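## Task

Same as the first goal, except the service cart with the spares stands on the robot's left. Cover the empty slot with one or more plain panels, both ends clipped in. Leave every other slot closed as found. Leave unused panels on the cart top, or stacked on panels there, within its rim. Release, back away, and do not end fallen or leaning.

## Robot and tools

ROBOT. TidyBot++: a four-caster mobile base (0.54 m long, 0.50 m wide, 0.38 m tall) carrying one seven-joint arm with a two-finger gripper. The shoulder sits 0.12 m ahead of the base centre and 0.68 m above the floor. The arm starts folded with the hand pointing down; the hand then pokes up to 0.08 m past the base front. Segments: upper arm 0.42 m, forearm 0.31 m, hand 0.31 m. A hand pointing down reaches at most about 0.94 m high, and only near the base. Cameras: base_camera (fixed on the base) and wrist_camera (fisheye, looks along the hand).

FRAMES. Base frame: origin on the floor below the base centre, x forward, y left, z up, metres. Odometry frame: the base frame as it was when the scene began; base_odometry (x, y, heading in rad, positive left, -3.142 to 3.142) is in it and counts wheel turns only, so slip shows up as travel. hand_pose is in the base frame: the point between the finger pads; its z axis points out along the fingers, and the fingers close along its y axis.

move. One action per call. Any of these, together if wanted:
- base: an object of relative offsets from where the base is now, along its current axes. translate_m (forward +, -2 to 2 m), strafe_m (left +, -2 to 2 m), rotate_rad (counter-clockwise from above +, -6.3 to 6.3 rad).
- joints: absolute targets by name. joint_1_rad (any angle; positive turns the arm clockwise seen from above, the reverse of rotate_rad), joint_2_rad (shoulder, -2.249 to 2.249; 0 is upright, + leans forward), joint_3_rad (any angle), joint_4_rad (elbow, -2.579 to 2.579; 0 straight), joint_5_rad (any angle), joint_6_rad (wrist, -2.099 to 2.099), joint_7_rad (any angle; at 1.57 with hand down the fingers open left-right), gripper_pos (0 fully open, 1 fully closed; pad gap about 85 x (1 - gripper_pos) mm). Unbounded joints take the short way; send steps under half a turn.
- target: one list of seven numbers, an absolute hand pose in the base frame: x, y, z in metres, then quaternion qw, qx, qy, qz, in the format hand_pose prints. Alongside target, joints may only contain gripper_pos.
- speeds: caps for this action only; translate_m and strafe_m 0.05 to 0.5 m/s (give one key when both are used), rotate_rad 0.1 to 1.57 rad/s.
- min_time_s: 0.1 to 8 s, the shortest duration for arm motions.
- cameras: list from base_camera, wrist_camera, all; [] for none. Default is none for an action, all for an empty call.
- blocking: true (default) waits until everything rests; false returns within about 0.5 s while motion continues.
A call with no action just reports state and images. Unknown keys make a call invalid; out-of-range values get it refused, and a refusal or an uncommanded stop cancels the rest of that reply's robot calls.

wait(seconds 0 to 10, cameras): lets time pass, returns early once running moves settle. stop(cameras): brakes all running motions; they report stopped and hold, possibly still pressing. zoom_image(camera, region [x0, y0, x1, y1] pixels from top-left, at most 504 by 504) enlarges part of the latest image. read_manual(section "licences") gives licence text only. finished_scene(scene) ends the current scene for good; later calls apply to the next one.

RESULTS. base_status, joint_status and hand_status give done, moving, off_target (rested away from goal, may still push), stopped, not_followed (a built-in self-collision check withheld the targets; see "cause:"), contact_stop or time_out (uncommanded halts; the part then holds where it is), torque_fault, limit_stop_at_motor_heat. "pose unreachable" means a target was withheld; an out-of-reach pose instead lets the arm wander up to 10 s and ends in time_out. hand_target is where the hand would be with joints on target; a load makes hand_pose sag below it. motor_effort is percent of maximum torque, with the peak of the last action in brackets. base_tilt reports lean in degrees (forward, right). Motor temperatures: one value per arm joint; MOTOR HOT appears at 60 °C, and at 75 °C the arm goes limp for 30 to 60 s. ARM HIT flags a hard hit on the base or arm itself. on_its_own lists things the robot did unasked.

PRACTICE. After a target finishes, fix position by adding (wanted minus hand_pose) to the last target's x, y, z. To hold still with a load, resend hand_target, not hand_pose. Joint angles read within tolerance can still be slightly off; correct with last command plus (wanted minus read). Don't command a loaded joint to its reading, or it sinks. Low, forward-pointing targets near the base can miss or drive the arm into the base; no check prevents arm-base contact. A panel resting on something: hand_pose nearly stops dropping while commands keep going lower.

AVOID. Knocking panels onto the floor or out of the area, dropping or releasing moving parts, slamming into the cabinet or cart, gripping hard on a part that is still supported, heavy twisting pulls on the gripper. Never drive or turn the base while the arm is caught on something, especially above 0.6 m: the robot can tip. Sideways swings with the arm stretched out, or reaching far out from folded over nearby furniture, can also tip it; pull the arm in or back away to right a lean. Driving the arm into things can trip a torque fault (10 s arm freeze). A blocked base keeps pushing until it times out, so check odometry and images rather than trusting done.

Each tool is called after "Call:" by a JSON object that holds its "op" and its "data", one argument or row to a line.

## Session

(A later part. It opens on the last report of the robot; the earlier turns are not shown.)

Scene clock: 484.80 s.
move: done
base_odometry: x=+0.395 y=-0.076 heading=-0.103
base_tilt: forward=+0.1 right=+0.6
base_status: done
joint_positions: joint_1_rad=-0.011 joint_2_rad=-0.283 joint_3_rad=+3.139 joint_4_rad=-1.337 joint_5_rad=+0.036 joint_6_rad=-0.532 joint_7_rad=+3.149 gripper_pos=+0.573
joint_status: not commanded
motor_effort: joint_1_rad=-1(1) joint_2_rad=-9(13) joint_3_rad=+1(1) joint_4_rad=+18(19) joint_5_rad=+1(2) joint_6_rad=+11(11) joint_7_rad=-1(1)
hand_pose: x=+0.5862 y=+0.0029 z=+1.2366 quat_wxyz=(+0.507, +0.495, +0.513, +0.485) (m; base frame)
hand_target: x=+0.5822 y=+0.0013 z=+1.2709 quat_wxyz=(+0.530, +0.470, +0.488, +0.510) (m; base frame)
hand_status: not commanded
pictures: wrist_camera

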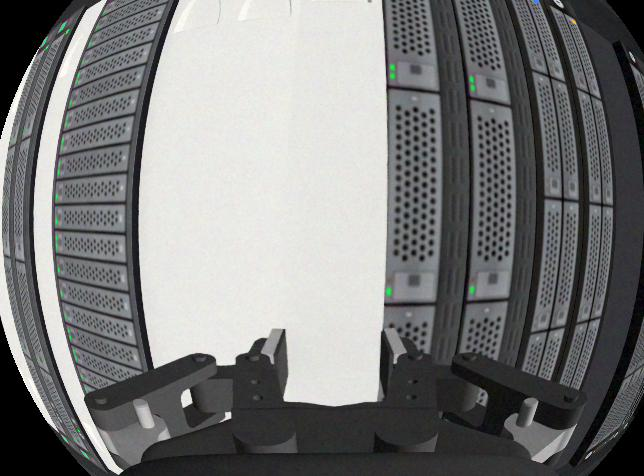

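Call:
{"op": "move", "data": {
  "base": {"translate_m": 0.003, "strafe_m": 0.0002},
  "speeds": {"translate_m": 0.05},
  "cameras": ["wrist_camera"]
}}

Call:
{"op": "zoom_image", "data": {
  "camera": "wrist_camera",
  "region": [300, 0, 380, 30]
}}

Call:
{"op": "move", "data": {
  "base": {"translate_m": 0.002, "strafe_m": 0.0001},
  "speeds": {"translate_m": 0.05},
  "cameras": ["wrist_camera"]
}}

Call:
{"op": "zoom_image", "data": {
  "camera": "wrist_camera",
  "region": [300, 0, 380, 30]
}}

Scene clock: 485.63 s.
move: done
base_odometry: x=+0.398 y=-0.076 heading=-0.103
base_tilt: forward=+0.1 right=+0.6
base_status: done
joint_positions: joint_1_rad=-0.011 joint_2_rad=-0.282 joint_3_rad=+3.139 joint_4_rad=-1.337 joint_5_rad=+0.036 joint_6_rad=-0.531 joint_7_rad=+3.149 gripper_pos=+0.573
joint_status: not commanded
motor_effort: joint_1_rad=-1(1) joint_2_rad=-9(13) joint_3_rad=+1(1) joint_4_rad=+18(19) joint_5_rad=+1(2) joint_6_rad=+11(12) joint_7_rad=-1(1)
hand_pose: x=+0.5865 y=+0.0029 z=+1.2364 quat_wxyz=(+0.507, +0.495, +0.513, +0.485) (m; base frame)
hand_target: x=+0.5822 y=+0.0013 z=+1.2709 quat_wxyz=(+0.530, +0.470, +0.488, +0.510) (m; base frame)
hand_status: not commanded
pictures: wrist_camera

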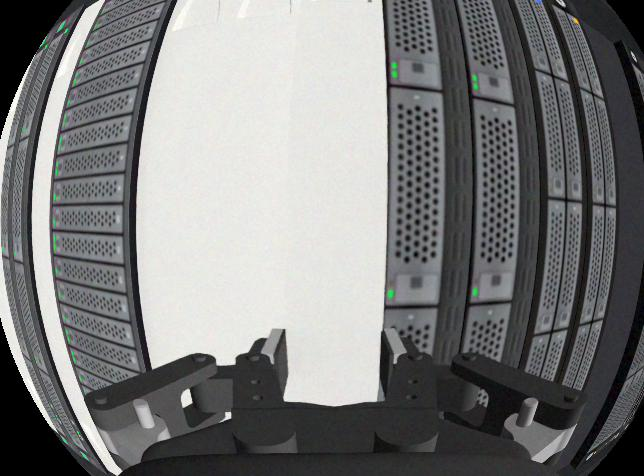

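Scaled by 6.300.

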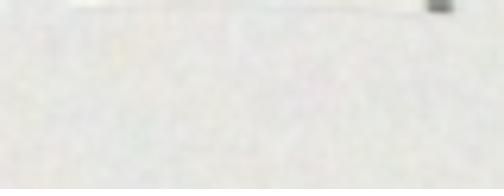

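Scene clock: 486.17 s.
move: done
base_odometry: x=+0.400 y=-0.076 heading=-0.103
base_tilt: forward=+0.1 right=+0.6
base_status: done
joint_positions: joint_1_rad=-0.011 joint_2_rad=-0.282 joint_3_rad=+3.139 joint_4_rad=-1.337 joint_5_rad=+0.036 joint_6_rad=-0.531 joint_7_rad=+3.149 gripper_pos=+0.573
joint_status: not commanded
motor_effort: joint_1_rad=+0(1) joint_2_rad=-10(13) joint_3_rad=+1(1) joint_4_rad=+19(21) joint_5_rad=+2(2) joint_6_rad=+12(14) joint_7_rad=+0(1)
hand_pose: x=+0.5866 y=+0.0029 z=+1.2364 quat_wxyz=(+0.507, +0.495, +0.513, +0.485) (m; base frame)
hand_target: x=+0.5822 y=+0.0013 z=+1.2709 quat_wxyz=(+0.530, +0.470, +0.488, +0.510) (m; base frame)
hand_status: not commanded
pictures: wrist_camera

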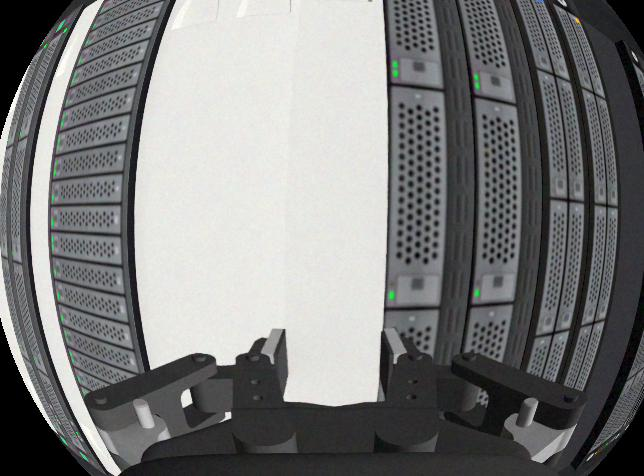

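Scaled by 6.300.

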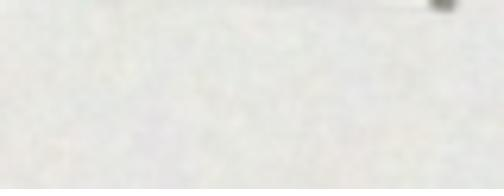

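Call:
{"op": "zoom_image", "data": {
  "camera": "wrist_camera",
  "region": [160, 0, 400, 60]
}}

Scaled by 2.100.

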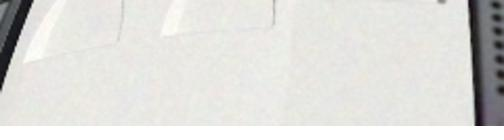

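Call:
{"op": "move", "data": {
  "base": {"translate_m": 0.002, "strafe_m": 0.0001},
  "speeds": {"translate_m": 0.05},
  "cameras": ["wrist_camera"]
}}

Call:
{"op": "zoom_image", "data": {
  "camera": "wrist_camera",
  "region": [160, 0, 400, 60]
}}

Call:
{"op": "zoom_image", "data": {
  "camera": "wrist_camera",
  "region": [300, 0, 380, 30]
}}

Scene clock: 487.80 s.
move: done
base_odometry: x=+0.402 y=-0.076 heading=-0.103
base_tilt: forward=+0.1 right=+0.6
base_status: done
joint_positions: joint_1_rad=-0.011 joint_2_rad=-0.282 joint_3_rad=+3.139 joint_4_rad=-1.337 joint_5_rad=+0.035 joint_6_rad=-0.531 joint_7_rad=+3.149 gripper_pos=+0.573
joint_status: not commanded
motor_effort: joint_1_rad=+0(1) joint_2_rad=-10(12) joint_3_rad=+1(2) joint_4_rad=+19(22) joint_5_rad=+3(4) joint_6_rad=+13(18) joint_7_rad=+1(1)
hand_pose: x=+0.5868 y=+0.0029 z=+1.2363 quat_wxyz=(+0.507, +0.495, +0.513, +0.485) (m; base frame)
hand_target: x=+0.5822 y=+0.0013 z=+1.2709 quat_wxyz=(+0.530, +0.470, +0.488, +0.510) (m; base frame)
hand_status: not commanded
pictures: wrist_camera

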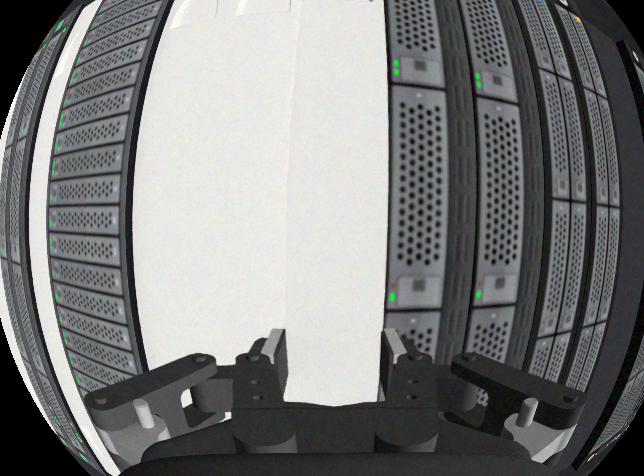

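Scaled by 2.100.

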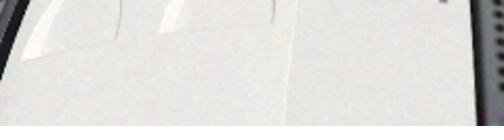

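Scaled by 6.300.

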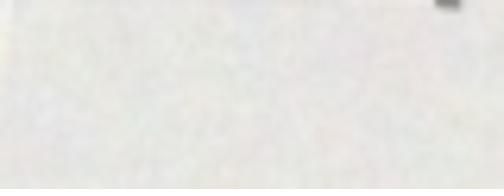

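Call:
{"op": "move", "data": {
  "base": {"translate_m": 0.002, "strafe_m": 0.0001},
  "speeds": {"translate_m": 0.05},
  "cameras": ["wrist_camera"]
}}

Call:
{"op": "zoom_image", "data": {
  "camera": "wrist_camera",
  "region": [160, 0, 400, 60]
}}

Call:
{"op": "zoom_image", "data": {
  "camera": "wrist_camera",
  "region": [240, 280, 440, 420]
}}

Scene clock: 488.50 s.
move: done
base_odometry: x=+0.404 y=-0.076 heading=-0.103
base_tilt: forward=+0.1 right=+0.6
base_status: done
joint_positions: joint_1_rad=-0.011 joint_2_rad=-0.281 joint_3_rad=+3.139 joint_4_rad=-1.337 joint_5_rad=+0.035 joint_6_rad=-0.531 joint_7_rad=+3.149 gripper_pos=+0.573
joint_status: not commanded
motor_effort: joint_1_rad=-1(2) joint_2_rad=-9(13) joint_3_rad=+0(2) joint_4_rad=+19(21) joint_5_rad=+3(4) joint_6_rad=+12(16) joint_7_rad=+1(1)
hand_pose: x=+0.5870 y=+0.0027 z=+1.2362 quat_wxyz=(+0.507, +0.495, +0.513, +0.485) (m; base frame)
hand_target: x=+0.5822 y=+0.0013 z=+1.2709 quat_wxyz=(+0.530, +0.470, +0.488, +0.510) (m; base frame)
hand_status: not commanded
pictures: wrist_camera

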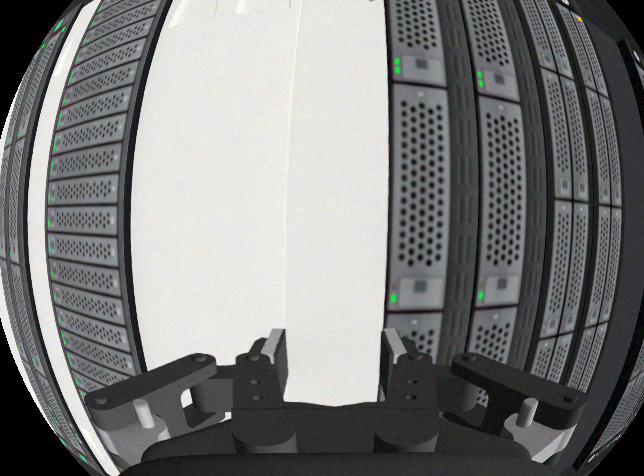

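Scaled by 2.100.

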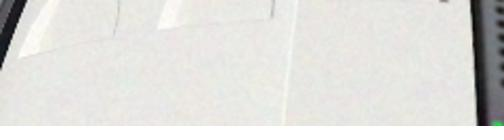

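Scaled by 2.520.

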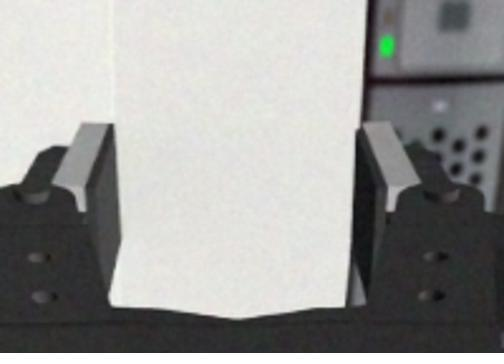

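Call:
{"op": "move", "data": {
  "base": {"translate_m": 0.002, "strafe_m": 0.0001},
  "speeds": {"translate_m": 0.05}
}}

Call:
{"op": "move", "data": {
  "base": {"translate_m": 0.002, "strafe_m": 0.0001},
  "speeds": {"translate_m": 0.05},
  "cameras": ["wrist_camera"]
}}

Call:
{"op": "zoom_image", "data": {
  "camera": "wrist_camera",
  "region": [160, 0, 400, 60]
}}

Call:
{"op": "zoom_image", "data": {
  "camera": "wrist_camera",
  "region": [240, 280, 440, 420]
}}

Scene clock: 489.40 s.
move: done
base_odometry: x=+0.406 y=-0.076 heading=-0.103
base_tilt: forward=+0.1 right=+0.6
base_status: done
joint_positions: joint_1_rad=-0.011 joint_2_rad=-0.283 joint_3_rad=+3.139 joint_4_rad=-1.338 joint_5_rad=+0.035 joint_6_rad=-0.531 joint_7_rad=+3.149 gripper_pos=+0.573
joint_status: not commanded
motor_effort: joint_1_rad=-1(2) joint_2_rad=-8(10) joint_3_rad=-1(1) joint_4_rad=+20(23) joint_5_rad=+3(3) joint_6_rad=+14(19) joint_7_rad=+1(2)
hand_pose: x=+0.5860 y=+0.0026 z=+1.2365 quat_wxyz=(+0.507, +0.495, +0.512, +0.485) (m; base frame)
hand_target: x=+0.5822 y=+0.0013 z=+1.2709 quat_wxyz=(+0.530, +0.470, +0.488, +0.510) (m; base frame)
hand_status: not commanded
pictures: none

Scene clock: 489.87 s.
move: done
base_odometry: x=+0.408 y=-0.076 heading=-0.103
base_tilt: forward=+0.1 right=+0.6
base_status: done
joint_positions: joint_1_rad=-0.011 joint_2_rad=-0.287 joint_3_rad=+3.139 joint_4_rad=-1.341 joint_5_rad=+0.035 joint_6_rad=-0.531 joint_7_rad=+3.149 gripper_pos=+0.573
joint_status: not commanded
motor_effort: joint_1_rad=-2(2) joint_2_rad=-8(9) joint_3_rad=-2(2) joint_4_rad=+22(24) joint_5_rad=+3(3) joint_6_rad=+17(22) joint_7_rad=+2(2)
hand_pose: x=+0.5842 y=+0.0024 z=+1.2366 quat_wxyz=(+0.507, +0.494, +0.512, +0.486) (m; base frame)
hand_target: x=+0.5822 y=+0.0013 z=+1.2709 quat_wxyz=(+0.530, +0.470, +0.488, +0.510) (m; base frame)
hand_status: not commanded
pictures: wrist_camera

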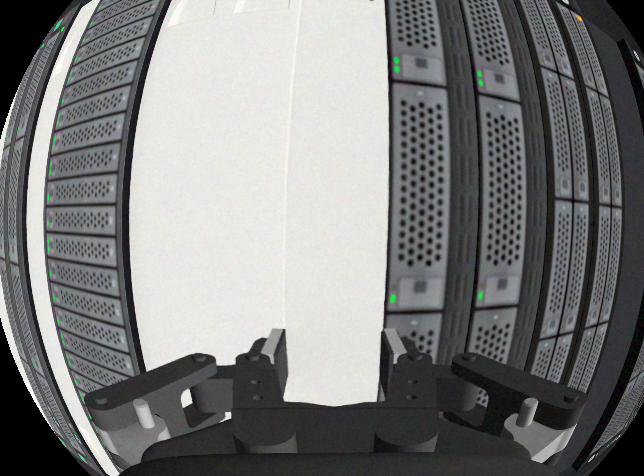

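Scaled by 2.100.

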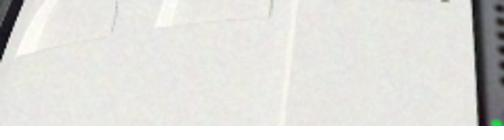

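Scaled by 2.520.

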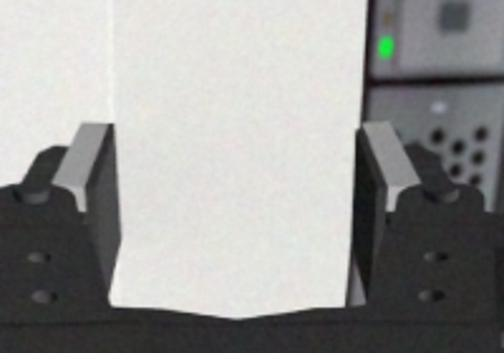

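Call:
{"op": "zoom_image", "data": {
  "camera": "wrist_camera",
  "region": [340, 0, 400, 22]
}}

Call:
{"op": "zoom_image", "data": {
  "camera": "wrist_camera",
  "region": [220, 0, 300, 30]
}}

Scaled by 8.400.

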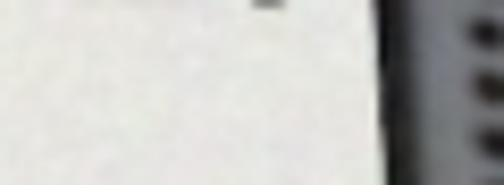

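Scaled by 6.300.

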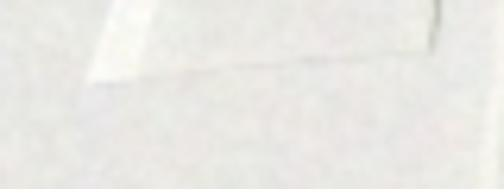

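Call:
{"op": "move", "data": {
  "base": {"translate_m": 0.003, "strafe_m": 0.0002},
  "speeds": {"translate_m": 0.05},
  "cameras": ["wrist_camera"]
}}

Call:
{"op": "zoom_image", "data": {
  "camera": "wrist_camera",
  "region": [340, 0, 400, 22]
}}

Call:
{"op": "zoom_image", "data": {
  "camera": "wrist_camera",
  "region": [220, 0, 300, 30]
}}

Scene clock: 491.60 s.
move: done
base_odometry: x=+0.411 y=-0.076 heading=-0.103
base_tilt: forward=+0.1 right=+0.6
base_status: done
joint_positions: joint_1_rad=-0.010 joint_2_rad=-0.293 joint_3_rad=+3.139 joint_4_rad=-1.346 joint_5_rad=+0.035 joint_6_rad=-0.531 joint_7_rad=+3.149 gripper_pos=+0.573
joint_status: not commanded
motor_effort: joint_1_rad=-1(3) joint_2_rad=-7(11) joint_3_rad=+0(2) joint_4_rad=+21(26) joint_5_rad=+3(4) joint_6_rad=+16(26) joint_7_rad=+2(2)
hand_pose: x=+0.5815 y=+0.0020 z=+1.2365 quat_wxyz=(+0.508, +0.494, +0.512, +0.486) (m; base frame)
hand_target: x=+0.5822 y=+0.0013 z=+1.2709 quat_wxyz=(+0.530, +0.470, +0.488, +0.510) (m; base frame)
hand_status: not commanded
pictures: wrist_camera

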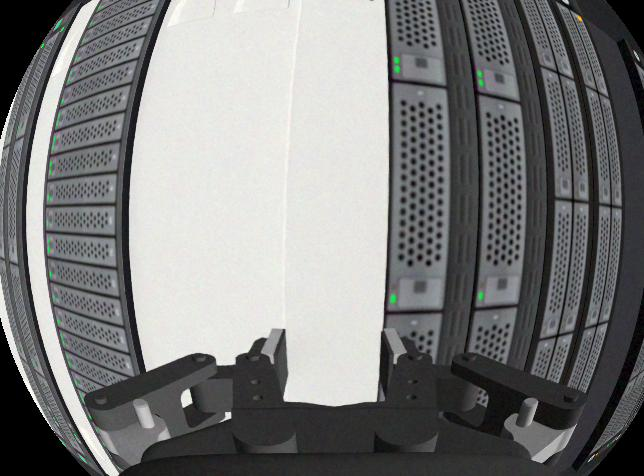

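Scaled by 8.400.

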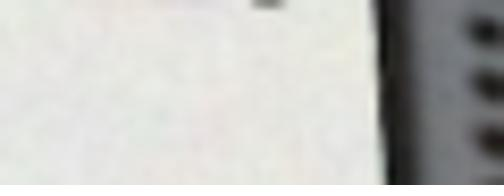

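Scaled by 6.300.

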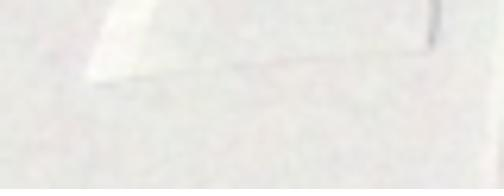

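Call:
{"op": "move", "data": {
  "base": {"translate_m": -0.002},
  "speeds": {"translate_m": 0.05}
}}

Call:
{"op": "move", "data": {
  "joints": {"gripper_pos": 0.53}
}}

Call:
{"op": "move", "data": {
  "joints": {"gripper_pos": 0.50},
  "cameras": ["wrist_camera"]
}}

Call:
{"op": "zoom_image", "data": {
  "camera": "wrist_camera",
  "region": [240, 280, 440, 420]
}}

Call:
{"op": "zoom_image", "data": {
  "camera": "wrist_camera",
  "region": [340, 0, 400, 22]
}}

Scene clock: 492.63 s.
move: done
base_odometry: x=+0.409 y=-0.076 heading=-0.103
base_tilt: forward=+0.1 right=+0.6
base_status: done
joint_positions: joint_1_rad=-0.010 joint_2_rad=-0.290 joint_3_rad=+3.139 joint_4_rad=-1.345 joint_5_rad=+0.035 joint_6_rad=-0.529 joint_7_rad=+3.149 gripper_pos=+0.573
joint_status: not commanded
motor_effort: joint_1_rad=-1(1) joint_2_rad=-10(12) joint_3_rad=+0(1) joint_4_rad=+20(21) joint_5_rad=+3(3) joint_6_rad=+14(16) joint_7_rad=+1(1)
hand_pose: x=+0.5832 y=+0.0020 z=+1.2362 quat_wxyz=(+0.508, +0.495, +0.512, +0.486) (m; base frame)
hand_target: x=+0.5822 y=+0.0013 z=+1.2709 quat_wxyz=(+0.530, +0.470, +0.488, +0.510) (m; base frame)
hand_status: not commanded
pictures: none

Scene clock: 493.20 s.
move: done
base_odometry: x=+0.409 y=-0.076 heading=-0.103
base_tilt: forward=+0.1 right=+0.6
base_status: not commanded
joint_positions: joint_1_rad=-0.010 joint_2_rad=-0.290 joint_3_rad=+3.139 joint_4_rad=-1.345 joint_5_rad=+0.035 joint_6_rad=-0.529 joint_7_rad=+3.149 gripper_pos=+0.530
joint_status: all done
motor_effort: joint_1_rad=+0(1) joint_2_rad=-10(11) joint_3_rad=+0(1) joint_4_rad=+19(21) joint_5_rad=+1(3) joint_6_rad=+13(14) joint_7_rad=+0(1)
hand_pose: x=+0.5832 y=+0.0020 z=+1.2362 quat_wxyz=(+0.508, +0.495, +0.512, +0.486) (m; base frame)
hand_target: x=+0.5822 y=+0.0013 z=+1.2709 quat_wxyz=(+0.530, +0.470, +0.488, +0.510) (m; base frame)
hand_status: not commanded
pictures: none

Scene clock: 493.63 s.
move: done
base_odometry: x=+0.409 y=-0.076 heading=-0.103
base_tilt: forward=+0.1 right=+0.6
base_status: not commanded
joint_positions: joint_1_rad=-0.010 joint_2_rad=-0.290 joint_3_rad=+3.139 joint_4_rad=-1.343 joint_5_rad=+0.035 joint_6_rad=-0.529 joint_7_rad=+3.149 gripper_pos=+0.500
joint_status: all done
motor_effort: joint_1_rad=-1(1) joint_2_rad=-10(10) joint_3_rad=+1(2) joint_4_rad=+19(19) joint_5_rad=+1(2) joint_6_rad=+13(13) joint_7_rad=-1(1)
hand_pose: x=+0.5829 y=+0.0021 z=+1.2375 quat_wxyz=(+0.508, +0.494, +0.511, +0.486) (m; base frame)
hand_target: x=+0.5822 y=+0.0013 z=+1.2709 quat_wxyz=(+0.530, +0.470, +0.488, +0.510) (m; base frame)
hand_status: not commanded
pictures: wrist_camera

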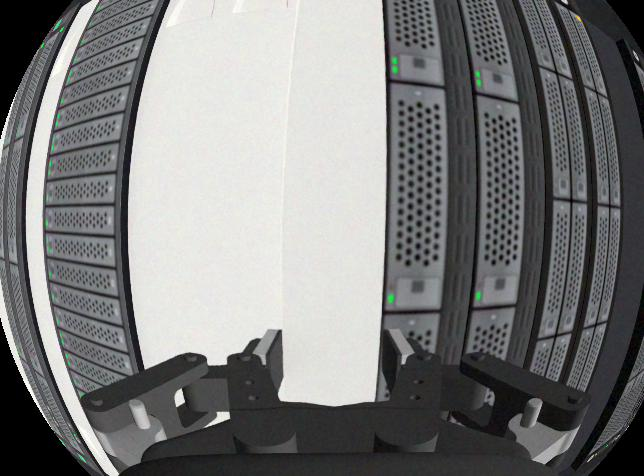

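Scaled by 2.520.

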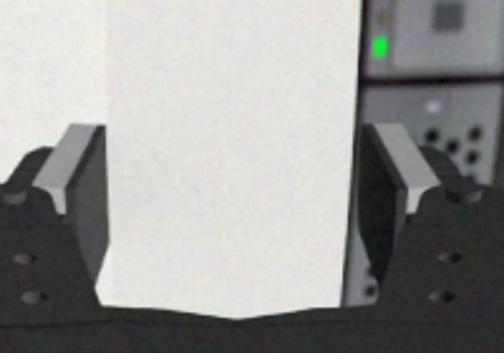

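Scaled by 8.400.

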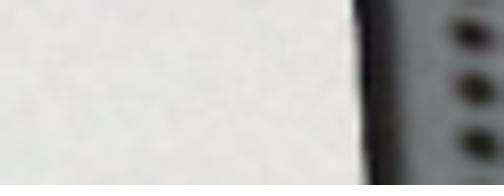

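Call:
{"op": "move", "data": {
  "joints": {"gripper_pos": 0.47},
  "cameras": ["wrist_camera"]
}}

Call:
{"op": "move", "data": {
  "joints": {"gripper_pos": 0.44},
  "cameras": ["wrist_camera"]
}}

Call:
{"op": "zoom_image", "data": {
  "camera": "wrist_camera",
  "region": [240, 280, 440, 420]
}}

Scene clock: 494.23 s.
move: done
base_odometry: x=+0.409 y=-0.076 heading=-0.103
base_tilt: forward=+0.1 right=+0.6
base_status: not commanded
joint_positions: joint_1_rad=-0.010 joint_2_rad=-0.290 joint_3_rad=+3.139 joint_4_rad=-1.342 joint_5_rad=+0.035 joint_6_rad=-0.528 joint_7_rad=+3.149 gripper_pos=+0.470
joint_status: all done
motor_effort: joint_1_rad=-1(1) joint_2_rad=-10(10) joint_3_rad=+1(1) joint_4_rad=+20(20) joint_5_rad=+2(2) joint_6_rad=+13(13) joint_7_rad=+0(1)
hand_pose: x=+0.5828 y=+0.0021 z=+1.2383 quat_wxyz=(+0.509, +0.493, +0.511, +0.487) (m; base frame)
hand_target: x=+0.5822 y=+0.0013 z=+1.2709 quat_wxyz=(+0.530, +0.470, +0.488, +0.510) (m; base frame)
hand_status: not commanded
pictures: wrist_camera

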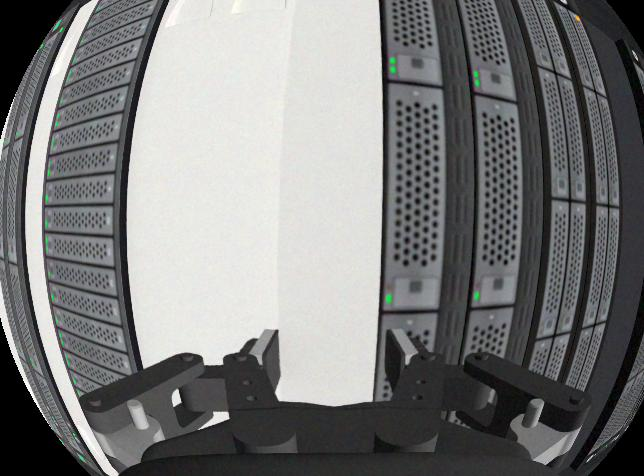

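Scene clock: 494.67 s.
move: done
base_odometry: x=+0.409 y=-0.076 heading=-0.103
base_tilt: forward=+0.1 right=+0.6
base_status: not commanded
joint_positions: joint_1_rad=-0.010 joint_2_rad=-0.290 joint_3_rad=+3.139 joint_4_rad=-1.340 joint_5_rad=+0.035 joint_6_rad=-0.526 joint_7_rad=+3.149 gripper_pos=+0.440
joint_status: all done
motor_effort: joint_1_rad=-1(1) joint_2_rad=-10(11) joint_3_rad=+1(2) joint_4_rad=+19(21) joint_5_rad=+2(2) joint_6_rad=+13(14) joint_7_rad=-1(1)
hand_pose: x=+0.5827 y=+0.0021 z=+1.2398 quat_wxyz=(+0.510, +0.493, +0.510, +0.488) (m; base frame)
hand_target: x=+0.5822 y=+0.0013 z=+1.2709 quat_wxyz=(+0.530, +0.470, +0.488, +0.510) (m; base frame)
hand_status: not commanded
pictures: wrist_camera

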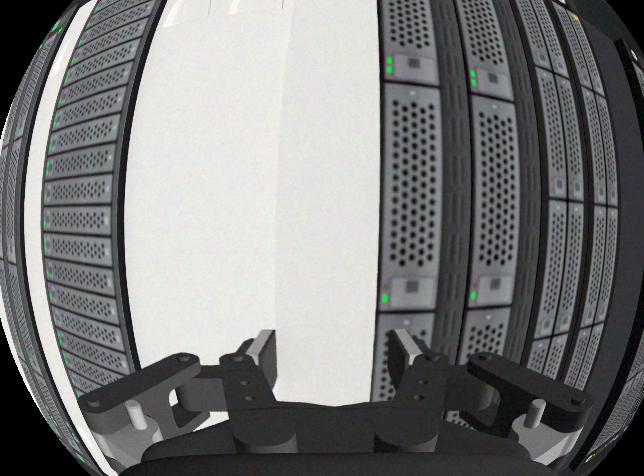

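Scaled by 2.520.

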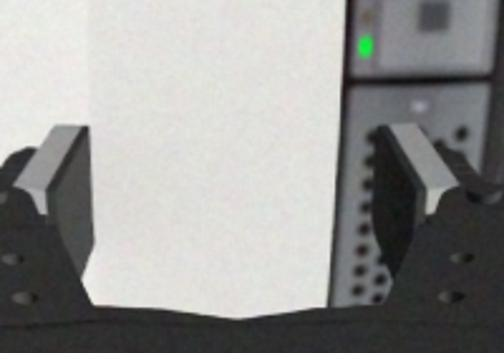

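Call:
{"op": "move", "data": {
  "joints": {"gripper_pos": 0.41},
  "cameras": ["wrist_camera"]
}}

Call:
{"op": "move", "data": {
  "joints": {"gripper_pos": 0.38},
  "cameras": ["wrist_camera"]
}}

Call:
{"op": "zoom_image", "data": {
  "camera": "wrist_camera",
  "region": [240, 280, 440, 420]
}}

Scene clock: 495.33 s.
move: done
base_odometry: x=+0.409 y=-0.076 heading=-0.103
base_tilt: forward=+0.1 right=+0.6
base_status: not commanded
joint_positions: joint_1_rad=-0.010 joint_2_rad=-0.290 joint_3_rad=+3.139 joint_4_rad=-1.338 joint_5_rad=+0.035 joint_6_rad=-0.525 joint_7_rad=+3.149 gripper_pos=+0.410
joint_status: all done
motor_effort: joint_1_rad=-1(1) joint_2_rad=-9(10) joint_3_rad=+1(1) joint_4_rad=+19(19) joint_5_rad=+1(2) joint_6_rad=+12(12) joint_7_rad=-1(1)
hand_pose: x=+0.5825 y=+0.0021 z=+1.2411 quat_wxyz=(+0.510, +0.492, +0.509, +0.488) (m; base frame)
hand_target: x=+0.5822 y=+0.0013 z=+1.2709 quat_wxyz=(+0.530, +0.470, +0.488, +0.510) (m; base frame)
hand_status: not commanded
pictures: wrist_camera

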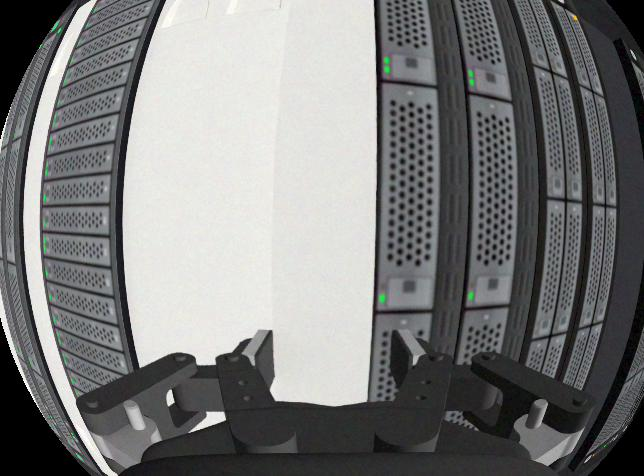

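Scene clock: 495.73 s.
move: done
base_odometry: x=+0.409 y=-0.076 heading=-0.103
base_tilt: forward=+0.1 right=+0.6
base_status: not commanded
joint_positions: joint_1_rad=-0.010 joint_2_rad=-0.290 joint_3_rad=+3.139 joint_4_rad=-1.338 joint_5_rad=+0.035 joint_6_rad=-0.525 joint_7_rad=+3.149 gripper_pos=+0.380
joint_status: all done
motor_effort: joint_1_rad=-1(1) joint_2_rad=-9(9) joint_3_rad=+0(1) joint_4_rad=+18(18) joint_5_rad=+1(1) joint_6_rad=+11(11) joint_7_rad=+0(1)
hand_pose: x=+0.5824 y=+0.0021 z=+1.2414 quat_wxyz=(+0.511, +0.492, +0.509, +0.488) (m; base frame)
hand_target: x=+0.5822 y=+0.0013 z=+1.2709 quat_wxyz=(+0.530, +0.470, +0.488, +0.510) (m; base frame)
hand_status: not commanded
pictures: wrist_camera

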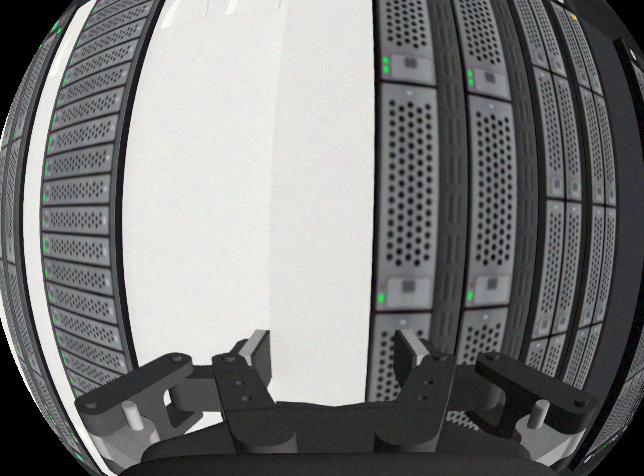

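Scaled by 2.520.

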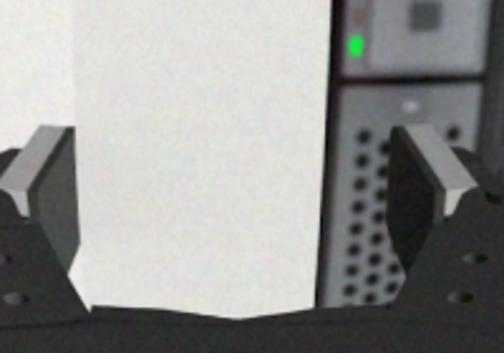

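Call:
{"op": "move", "data": {
  "joints": {"gripper_pos": 0.355}
}}

Call:
{"op": "move", "data": {
  "joints": {"gripper_pos": 0.33},
  "cameras": ["wrist_camera"]
}}

Call:
{"op": "zoom_image", "data": {
  "camera": "wrist_camera",
  "region": [240, 280, 440, 420]
}}

Scene clock: 496.40 s.
move: done
base_odometry: x=+0.409 y=-0.076 heading=-0.103
base_tilt: forward=+0.1 right=+0.6
base_status: not commanded
joint_positions: joint_1_rad=-0.010 joint_2_rad=-0.290 joint_3_rad=+3.139 joint_4_rad=-1.338 joint_5_rad=+0.035 joint_6_rad=-0.525 joint_7_rad=+3.149 gripper_pos=+0.355
joint_status: all done
motor_effort: joint_1_rad=+0(1) joint_2_rad=-9(9) joint_3_rad=+1(2) joint_4_rad=+18(18) joint_5_rad=+1(2) joint_6_rad=+11(11) joint_7_rad=+0(1)
hand_pose: x=+0.5824 y=+0.0021 z=+1.2414 quat_wxyz=(+0.511, +0.492, +0.509, +0.488) (m; base frame)
hand_target: x=+0.5822 y=+0.0013 z=+1.2709 quat_wxyz=(+0.530, +0.470, +0.488, +0.510) (m; base frame)
hand_status: not commanded
pictures: none

Scene clock: 496.80 s.
move: done
base_odometry: x=+0.409 y=-0.076 heading=-0.103
base_tilt: forward=+0.1 right=+0.6
base_status: not commanded
joint_positions: joint_1_rad=-0.010 joint_2_rad=-0.290 joint_3_rad=+3.139 joint_4_rad=-1.338 joint_5_rad=+0.035 joint_6_rad=-0.525 joint_7_rad=+3.149 gripper_pos=+0.330
joint_status: all done
motor_effort: joint_1_rad=-1(1) joint_2_rad=-9(9) joint_3_rad=+1(1) joint_4_rad=+18(18) joint_5_rad=+1(2) joint_6_rad=+11(11) joint_7_rad=-1(1)
hand_pose: x=+0.5824 y=+0.0021 z=+1.2414 quat_wxyz=(+0.511, +0.492, +0.509, +0.488) (m; base frame)
hand_target: x=+0.5822 y=+0.0013 z=+1.2709 quat_wxyz=(+0.530, +0.470, +0.488, +0.510) (m; base frame)
hand_status: not commanded
pictures: wrist_camera

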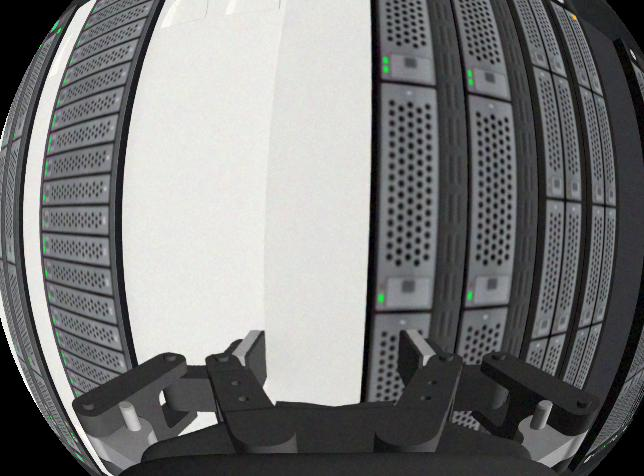

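Scaled by 2.520.

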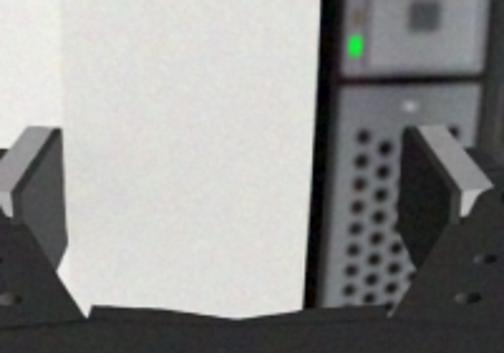

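Call:
{"op": "move", "data": {
  "joints": {"gripper_pos": 0.29},
  "cameras": ["wrist_camera"]
}}

Call:
{"op": "zoom_image", "data": {
  "camera": "wrist_camera",
  "region": [220, 240, 440, 420]
}}

Scene clock: 497.80 s.
move: done
base_odometry: x=+0.409 y=-0.076 heading=-0.103
base_tilt: forward=+0.1 right=+0.6
base_status: not commanded
joint_positions: joint_1_rad=-0.010 joint_2_rad=-0.290 joint_3_rad=+3.139 joint_4_rad=-1.337 joint_5_rad=+0.035 joint_6_rad=-0.524 joint_7_rad=+3.149 gripper_pos=+0.290
joint_status: all done
motor_effort: joint_1_rad=-1(1) joint_2_rad=-9(9) joint_3_rad=+0(1) joint_4_rad=+17(18) joint_5_rad=+1(1) joint_6_rad=+10(11) joint_7_rad=+0(1)
hand_pose: x=+0.5822 y=+0.0021 z=+1.2421 quat_wxyz=(+0.511, +0.491, +0.509, +0.489) (m; base frame)
hand_target: x=+0.5822 y=+0.0013 z=+1.2709 quat_wxyz=(+0.530, +0.470, +0.488, +0.510) (m; base frame)
hand_status: not commanded
pictures: wrist_camera

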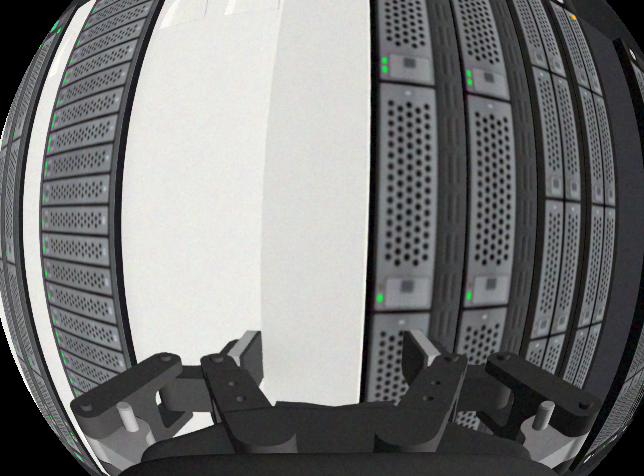

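Scaled by 2.291.

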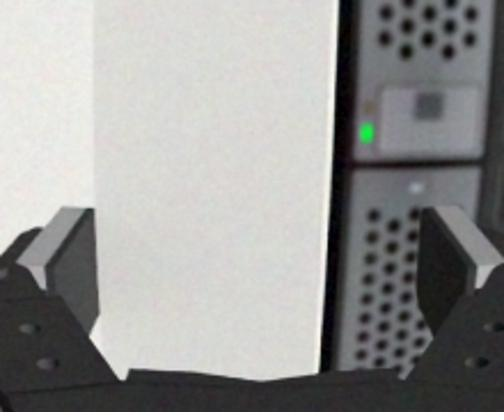

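Call:
{"op": "move", "data": {
  "joints": {"gripper_pos": 0.25},
  "cameras": ["wrist_camera"]
}}

Call:
{"op": "zoom_image", "data": {
  "camera": "wrist_camera",
  "region": [220, 240, 440, 420]
}}

Scene clock: 498.43 s.
move: done
base_odometry: x=+0.409 y=-0.076 heading=-0.103
base_tilt: forward=+0.1 right=+0.6
base_status: not commanded
joint_positions: joint_1_rad=-0.010 joint_2_rad=-0.290 joint_3_rad=+3.139 joint_4_rad=-1.337 joint_5_rad=+0.035 joint_6_rad=-0.524 joint_7_rad=+3.149 gripper_pos=+0.250
joint_status: all done
motor_effort: joint_1_rad=-1(1) joint_2_rad=-8(8) joint_3_rad=+0(1) joint_4_rad=+17(17) joint_5_rad=+0(2) joint_6_rad=+10(10) joint_7_rad=+0(1)
hand_pose: x=+0.5822 y=+0.0021 z=+1.2423 quat_wxyz=(+0.511, +0.491, +0.508, +0.489) (m; base frame)
hand_target: x=+0.5822 y=+0.0013 z=+1.2709 quat_wxyz=(+0.530, +0.470, +0.488, +0.510) (m; base frame)
hand_status: not commanded
pictures: wrist_camera

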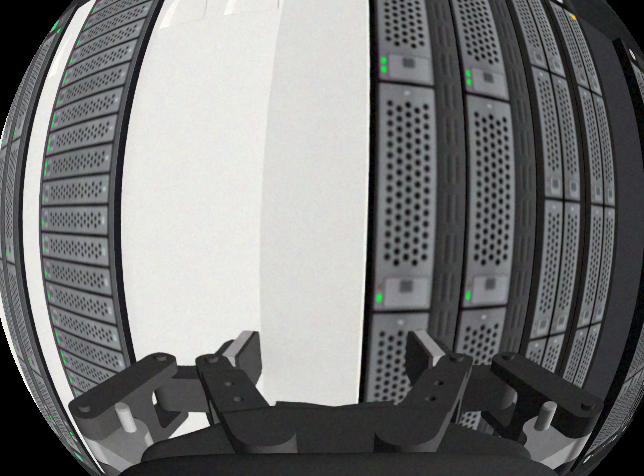

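Scaled by 2.291.

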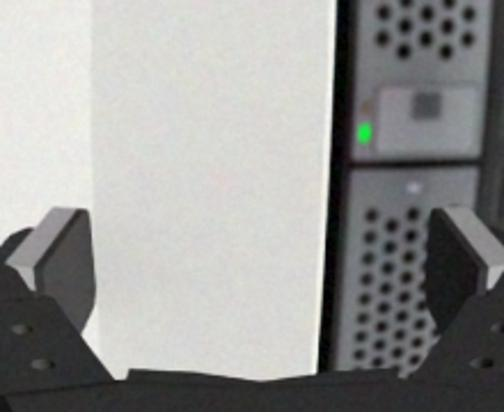

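Call:
{"op": "move", "data": {
  "joints": {"gripper_pos": 0.21},
  "cameras": ["wrist_camera"]
}}

Call:
{"op": "zoom_image", "data": {
  "camera": "wrist_camera",
  "region": [220, 240, 440, 420]
}}

Scene clock: 499.00 s.
move: done
base_odometry: x=+0.409 y=-0.076 heading=-0.103
base_tilt: forward=+0.1 right=+0.6
base_status: not commanded
joint_positions: joint_1_rad=-0.010 joint_2_rad=-0.290 joint_3_rad=+3.139 joint_4_rad=-1.337 joint_5_rad=+0.035 joint_6_rad=-0.524 joint_7_rad=+3.149 gripper_pos=+0.210
joint_status: all done
motor_effort: joint_1_rad=-1(1) joint_2_rad=-8(8) joint_3_rad=+0(1) joint_4_rad=+17(17) joint_5_rad=+1(1) joint_6_rad=+9(10) joint_7_rad=-1(1)
hand_pose: x=+0.5822 y=+0.0021 z=+1.2423 quat_wxyz=(+0.511, +0.491, +0.508, +0.489) (m; base frame)
hand_target: x=+0.5822 y=+0.0013 z=+1.2709 quat_wxyz=(+0.530, +0.470, +0.488, +0.510) (m; base frame)
hand_status: not commanded
pictures: wrist_camera

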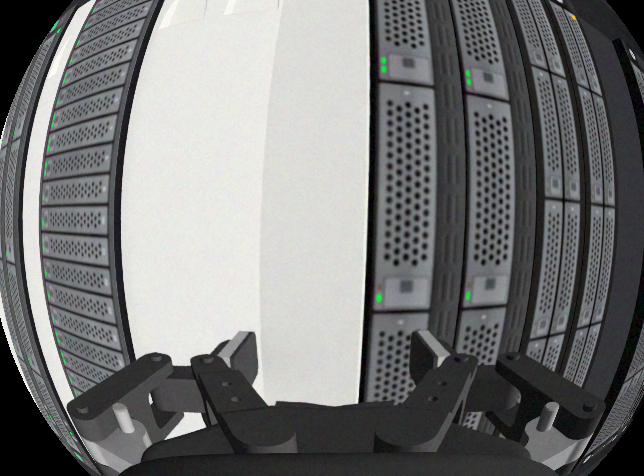

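Scaled by 2.291.

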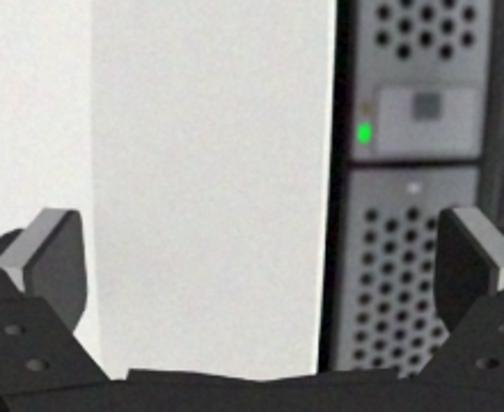

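Call:
{"op": "move", "data": {
  "joints": {"gripper_pos": 0.06}
}}

Call:
{"op": "move", "data": {
  "base": {"translate_m": -0.10},
  "speeds": {"translate_m": 0.1},
  "cameras": ["wrist_camera"]
}}

Scene clock: 499.77 s.
move: done
base_odometry: x=+0.409 y=-0.076 heading=-0.103
base_tilt: forward=+0.1 right=+0.6
base_status: not commanded
joint_positions: joint_1_rad=-0.010 joint_2_rad=-0.290 joint_3_rad=+3.139 joint_4_rad=-1.337 joint_5_rad=+0.035 joint_6_rad=-0.524 joint_7_rad=+3.149 gripper_pos=+0.060
joint_status: all done
motor_effort: joint_1_rad=-1(1) joint_2_rad=-8(8) joint_3_rad=+1(1) joint_4_rad=+17(17) joint_5_rad=+1(2) joint_6_rad=+10(10) joint_7_rad=-1(1)
hand_pose: x=+0.5822 y=+0.0021 z=+1.2423 quat_wxyz=(+0.511, +0.491, +0.508, +0.489) (m; base frame)
hand_target: x=+0.5822 y=+0.0013 z=+1.2709 quat_wxyz=(+0.530, +0.470, +0.488, +0.510) (m; base frame)
hand_status: not commanded
pictures: none

Scene clock: 501.37 s.
move: done
base_odometry: x=+0.309 y=-0.065 heading=-0.103
base_tilt: forward=+0.0 right=+0.6
base_status: done
joint_positions: joint_1_rad=-0.010 joint_2_rad=-0.289 joint_3_rad=+3.139 joint_4_rad=-1.335 joint_5_rad=+0.035 joint_6_rad=-0.524 joint_7_rad=+3.149 gripper_pos=+0.060
joint_status: not commanded
motor_effort: joint_1_rad=-1(1) joint_2_rad=-8(11) joint_3_rad=+0(1) joint_4_rad=+17(18) joint_5_rad=+0(1) joint_6_rad=+9(10) joint_7_rad=-1(1)
hand_pose: x=+0.5824 y=+0.0021 z=+1.2428 quat_wxyz=(+0.511, +0.491, +0.508, +0.489) (m; base frame)
hand_target: x=+0.5822 y=+0.0013 z=+1.2709 quat_wxyz=(+0.530, +0.470, +0.488, +0.510) (m; base frame)
hand_status: not commanded
pictures: wrist_camera

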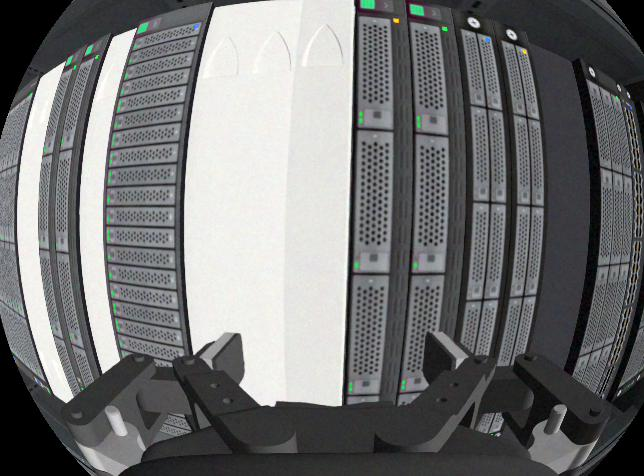

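Call:
{"op": "move", "data": {
  "joints": {"gripper_pos": 1.0, "joint_7_rad": 1.53, "joint_4_rad": -1.356},
  "base": {"translate_m": -0.0146, "strafe_m": 0.2305},
  "speeds": {"translate_m": 0.3},
  "cameras": ["wrist_camera"]
}}

Scene clock: 504.07 s.
move: done
base_odometry: x=+0.318 y=+0.165 heading=-0.103
base_tilt: forward=+0.1 right=+0.6
base_status: done
joint_positions: joint_1_rad=-0.010 joint_2_rad=-0.289 joint_3_rad=+3.139 joint_4_rad=-1.335 joint_5_rad=+0.035 joint_6_rad=-0.524 joint_7_rad=+1.603 gripper_pos=+0.999
joint_status: all done
motor_effort: joint_1_rad=-1(2) joint_2_rad=-8(9) joint_3_rad=+0(2) joint_4_rad=+17(18) joint_5_rad=+1(2) joint_6_rad=+10(11) joint_7_rad=+0(2)
hand_pose: x=+0.5824 y=+0.0019 z=+1.2427 quat_wxyz=(+0.025, +0.707, +0.021, +0.707) (m; base frame)
hand_target: x=+0.5881 y=+0.0013 z=+1.2513 quat_wxyz=(-0.015, +0.689, -0.014, +0.724) (m; base frame)
hand_status: not commanded
pictures: wrist_camera

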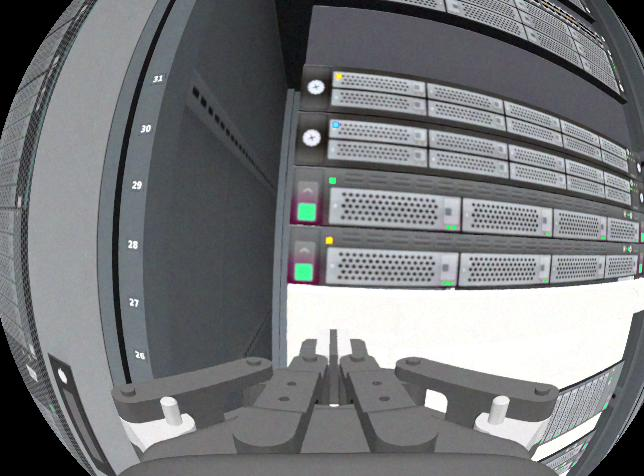

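Call:
{"op": "move", "data": {
  "joints": {"joint_4_rad": -1.364},
  "base": {"translate_m": 0.06, "strafe_m": 0.0038},
  "speeds": {"translate_m": 0.15},
  "cameras": ["wrist_camera"]
}}

Call:
{"op": "zoom_image", "data": {
  "camera": "wrist_camera",
  "region": [240, 240, 440, 380]
}}

Scene clock: 505.50 s.
move: done
base_odometry: x=+0.378 y=+0.163 heading=-0.103
base_tilt: forward=+0.1 right=+0.5
base_status: done
joint_positions: joint_1_rad=-0.010 joint_2_rad=-0.284 joint_3_rad=+3.139 joint_4_rad=-1.345 joint_5_rad=+0.035 joint_6_rad=-0.524 joint_7_rad=+1.603 gripper_pos=+0.999
joint_status: all done
motor_effort: joint_1_rad=-1(1) joint_2_rad=-9(11) joint_3_rad=+0(1) joint_4_rad=+17(18) joint_5_rad=+1(2) joint_6_rad=+10(11) joint_7_rad=-1(1)
hand_pose: x=+0.5868 y=+0.0020 z=+1.2349 quat_wxyz=(+0.024, +0.712, +0.021, +0.702) (m; base frame)
hand_target: x=+0.5894 y=+0.0013 z=+1.2466 quat_wxyz=(-0.015, +0.692, -0.014, +0.721) (m; base frame)
hand_status: not commanded
pictures: wrist_camera

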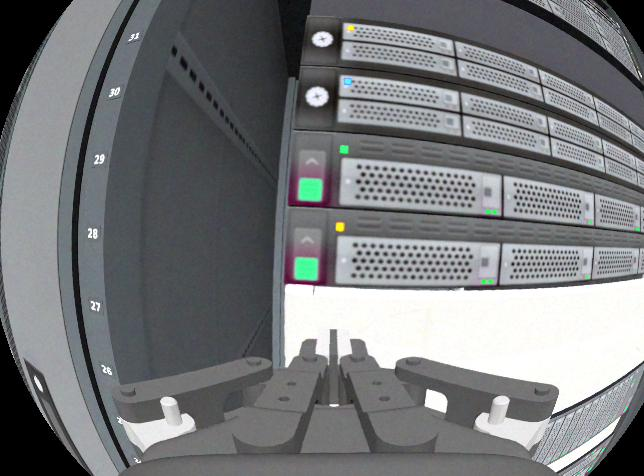

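Scaled by 2.520.

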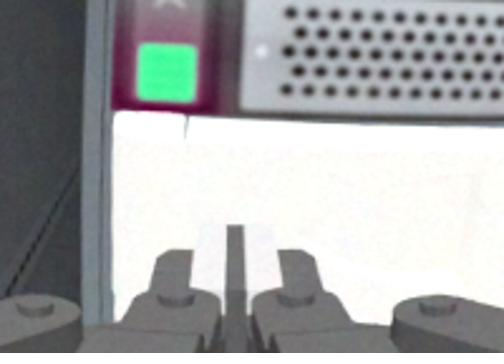

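Call:
{"op": "move", "data": {
  "base": {"translate_m": 0.032, "strafe_m": 0.002},
  "speeds": {"translate_m": 0.15}
}}

Call:
{"op": "move", "data": {
  "base": {"translate_m": 0.004, "strafe_m": 0.00025},
  "speeds": {"translate_m": 0.05},
  "cameras": ["wrist_camera"]
}}

Call:
{"op": "zoom_image", "data": {
  "camera": "wrist_camera",
  "region": [240, 240, 440, 380]
}}

Scene clock: 506.70 s.
move: done
base_odometry: x=+0.410 y=+0.162 heading=-0.103
base_tilt: forward=+0.1 right=+0.6
base_status: done
joint_positions: joint_1_rad=-0.010 joint_2_rad=-0.280 joint_3_rad=+3.139 joint_4_rad=-1.346 joint_5_rad=+0.035 joint_6_rad=-0.524 joint_7_rad=+1.603 gripper_pos=+0.999
joint_status: not commanded
motor_effort: joint_1_rad=-1(1) joint_2_rad=-9(12) joint_3_rad=+0(1) joint_4_rad=+17(18) joint_5_rad=+1(2) joint_6_rad=+10(10) joint_7_rad=+0(1)
hand_pose: x=+0.5889 y=+0.0020 z=+1.2324 quat_wxyz=(+0.024, +0.713, +0.021, +0.700) (m; base frame)
hand_target: x=+0.5894 y=+0.0013 z=+1.2466 quat_wxyz=(-0.015, +0.692, -0.014, +0.721) (m; base frame)
hand_status: not commanded
pictures: none

Scene clock: 507.30 s.
move: done
base_odometry: x=+0.414 y=+0.162 heading=-0.103
base_tilt: forward=+0.1 right=+0.6
base_status: done
joint_positions: joint_1_rad=-0.010 joint_2_rad=-0.282 joint_3_rad=+3.139 joint_4_rad=-1.346 joint_5_rad=+0.035 joint_6_rad=-0.524 joint_7_rad=+1.603 gripper_pos=+0.999
joint_status: not commanded
motor_effort: joint_1_rad=-1(1) joint_2_rad=-8(9) joint_3_rad=+0(1) joint_4_rad=+17(17) joint_5_rad=+1(2) joint_6_rad=+10(10) joint_7_rad=-1(1)
hand_pose: x=+0.5879 y=+0.0020 z=+1.2333 quat_wxyz=(+0.024, +0.713, +0.021, +0.701) (m; base frame)
hand_target: x=+0.5894 y=+0.0013 z=+1.2466 quat_wxyz=(-0.015, +0.692, -0.014, +0.721) (m; base frame)
hand_status: not commanded
pictures: wrist_camera

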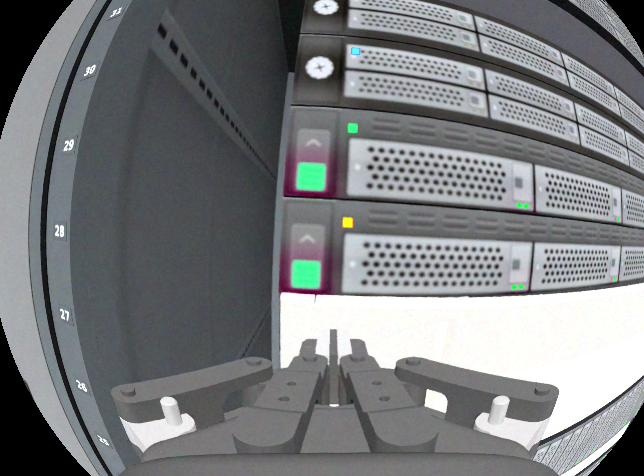

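Scaled by 2.520.

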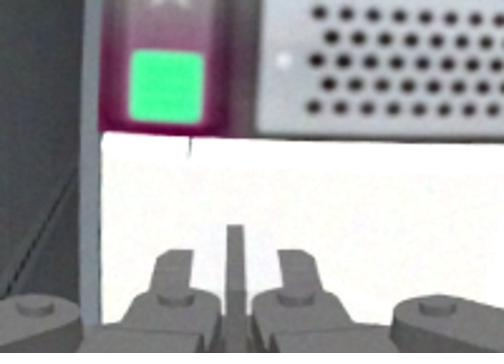

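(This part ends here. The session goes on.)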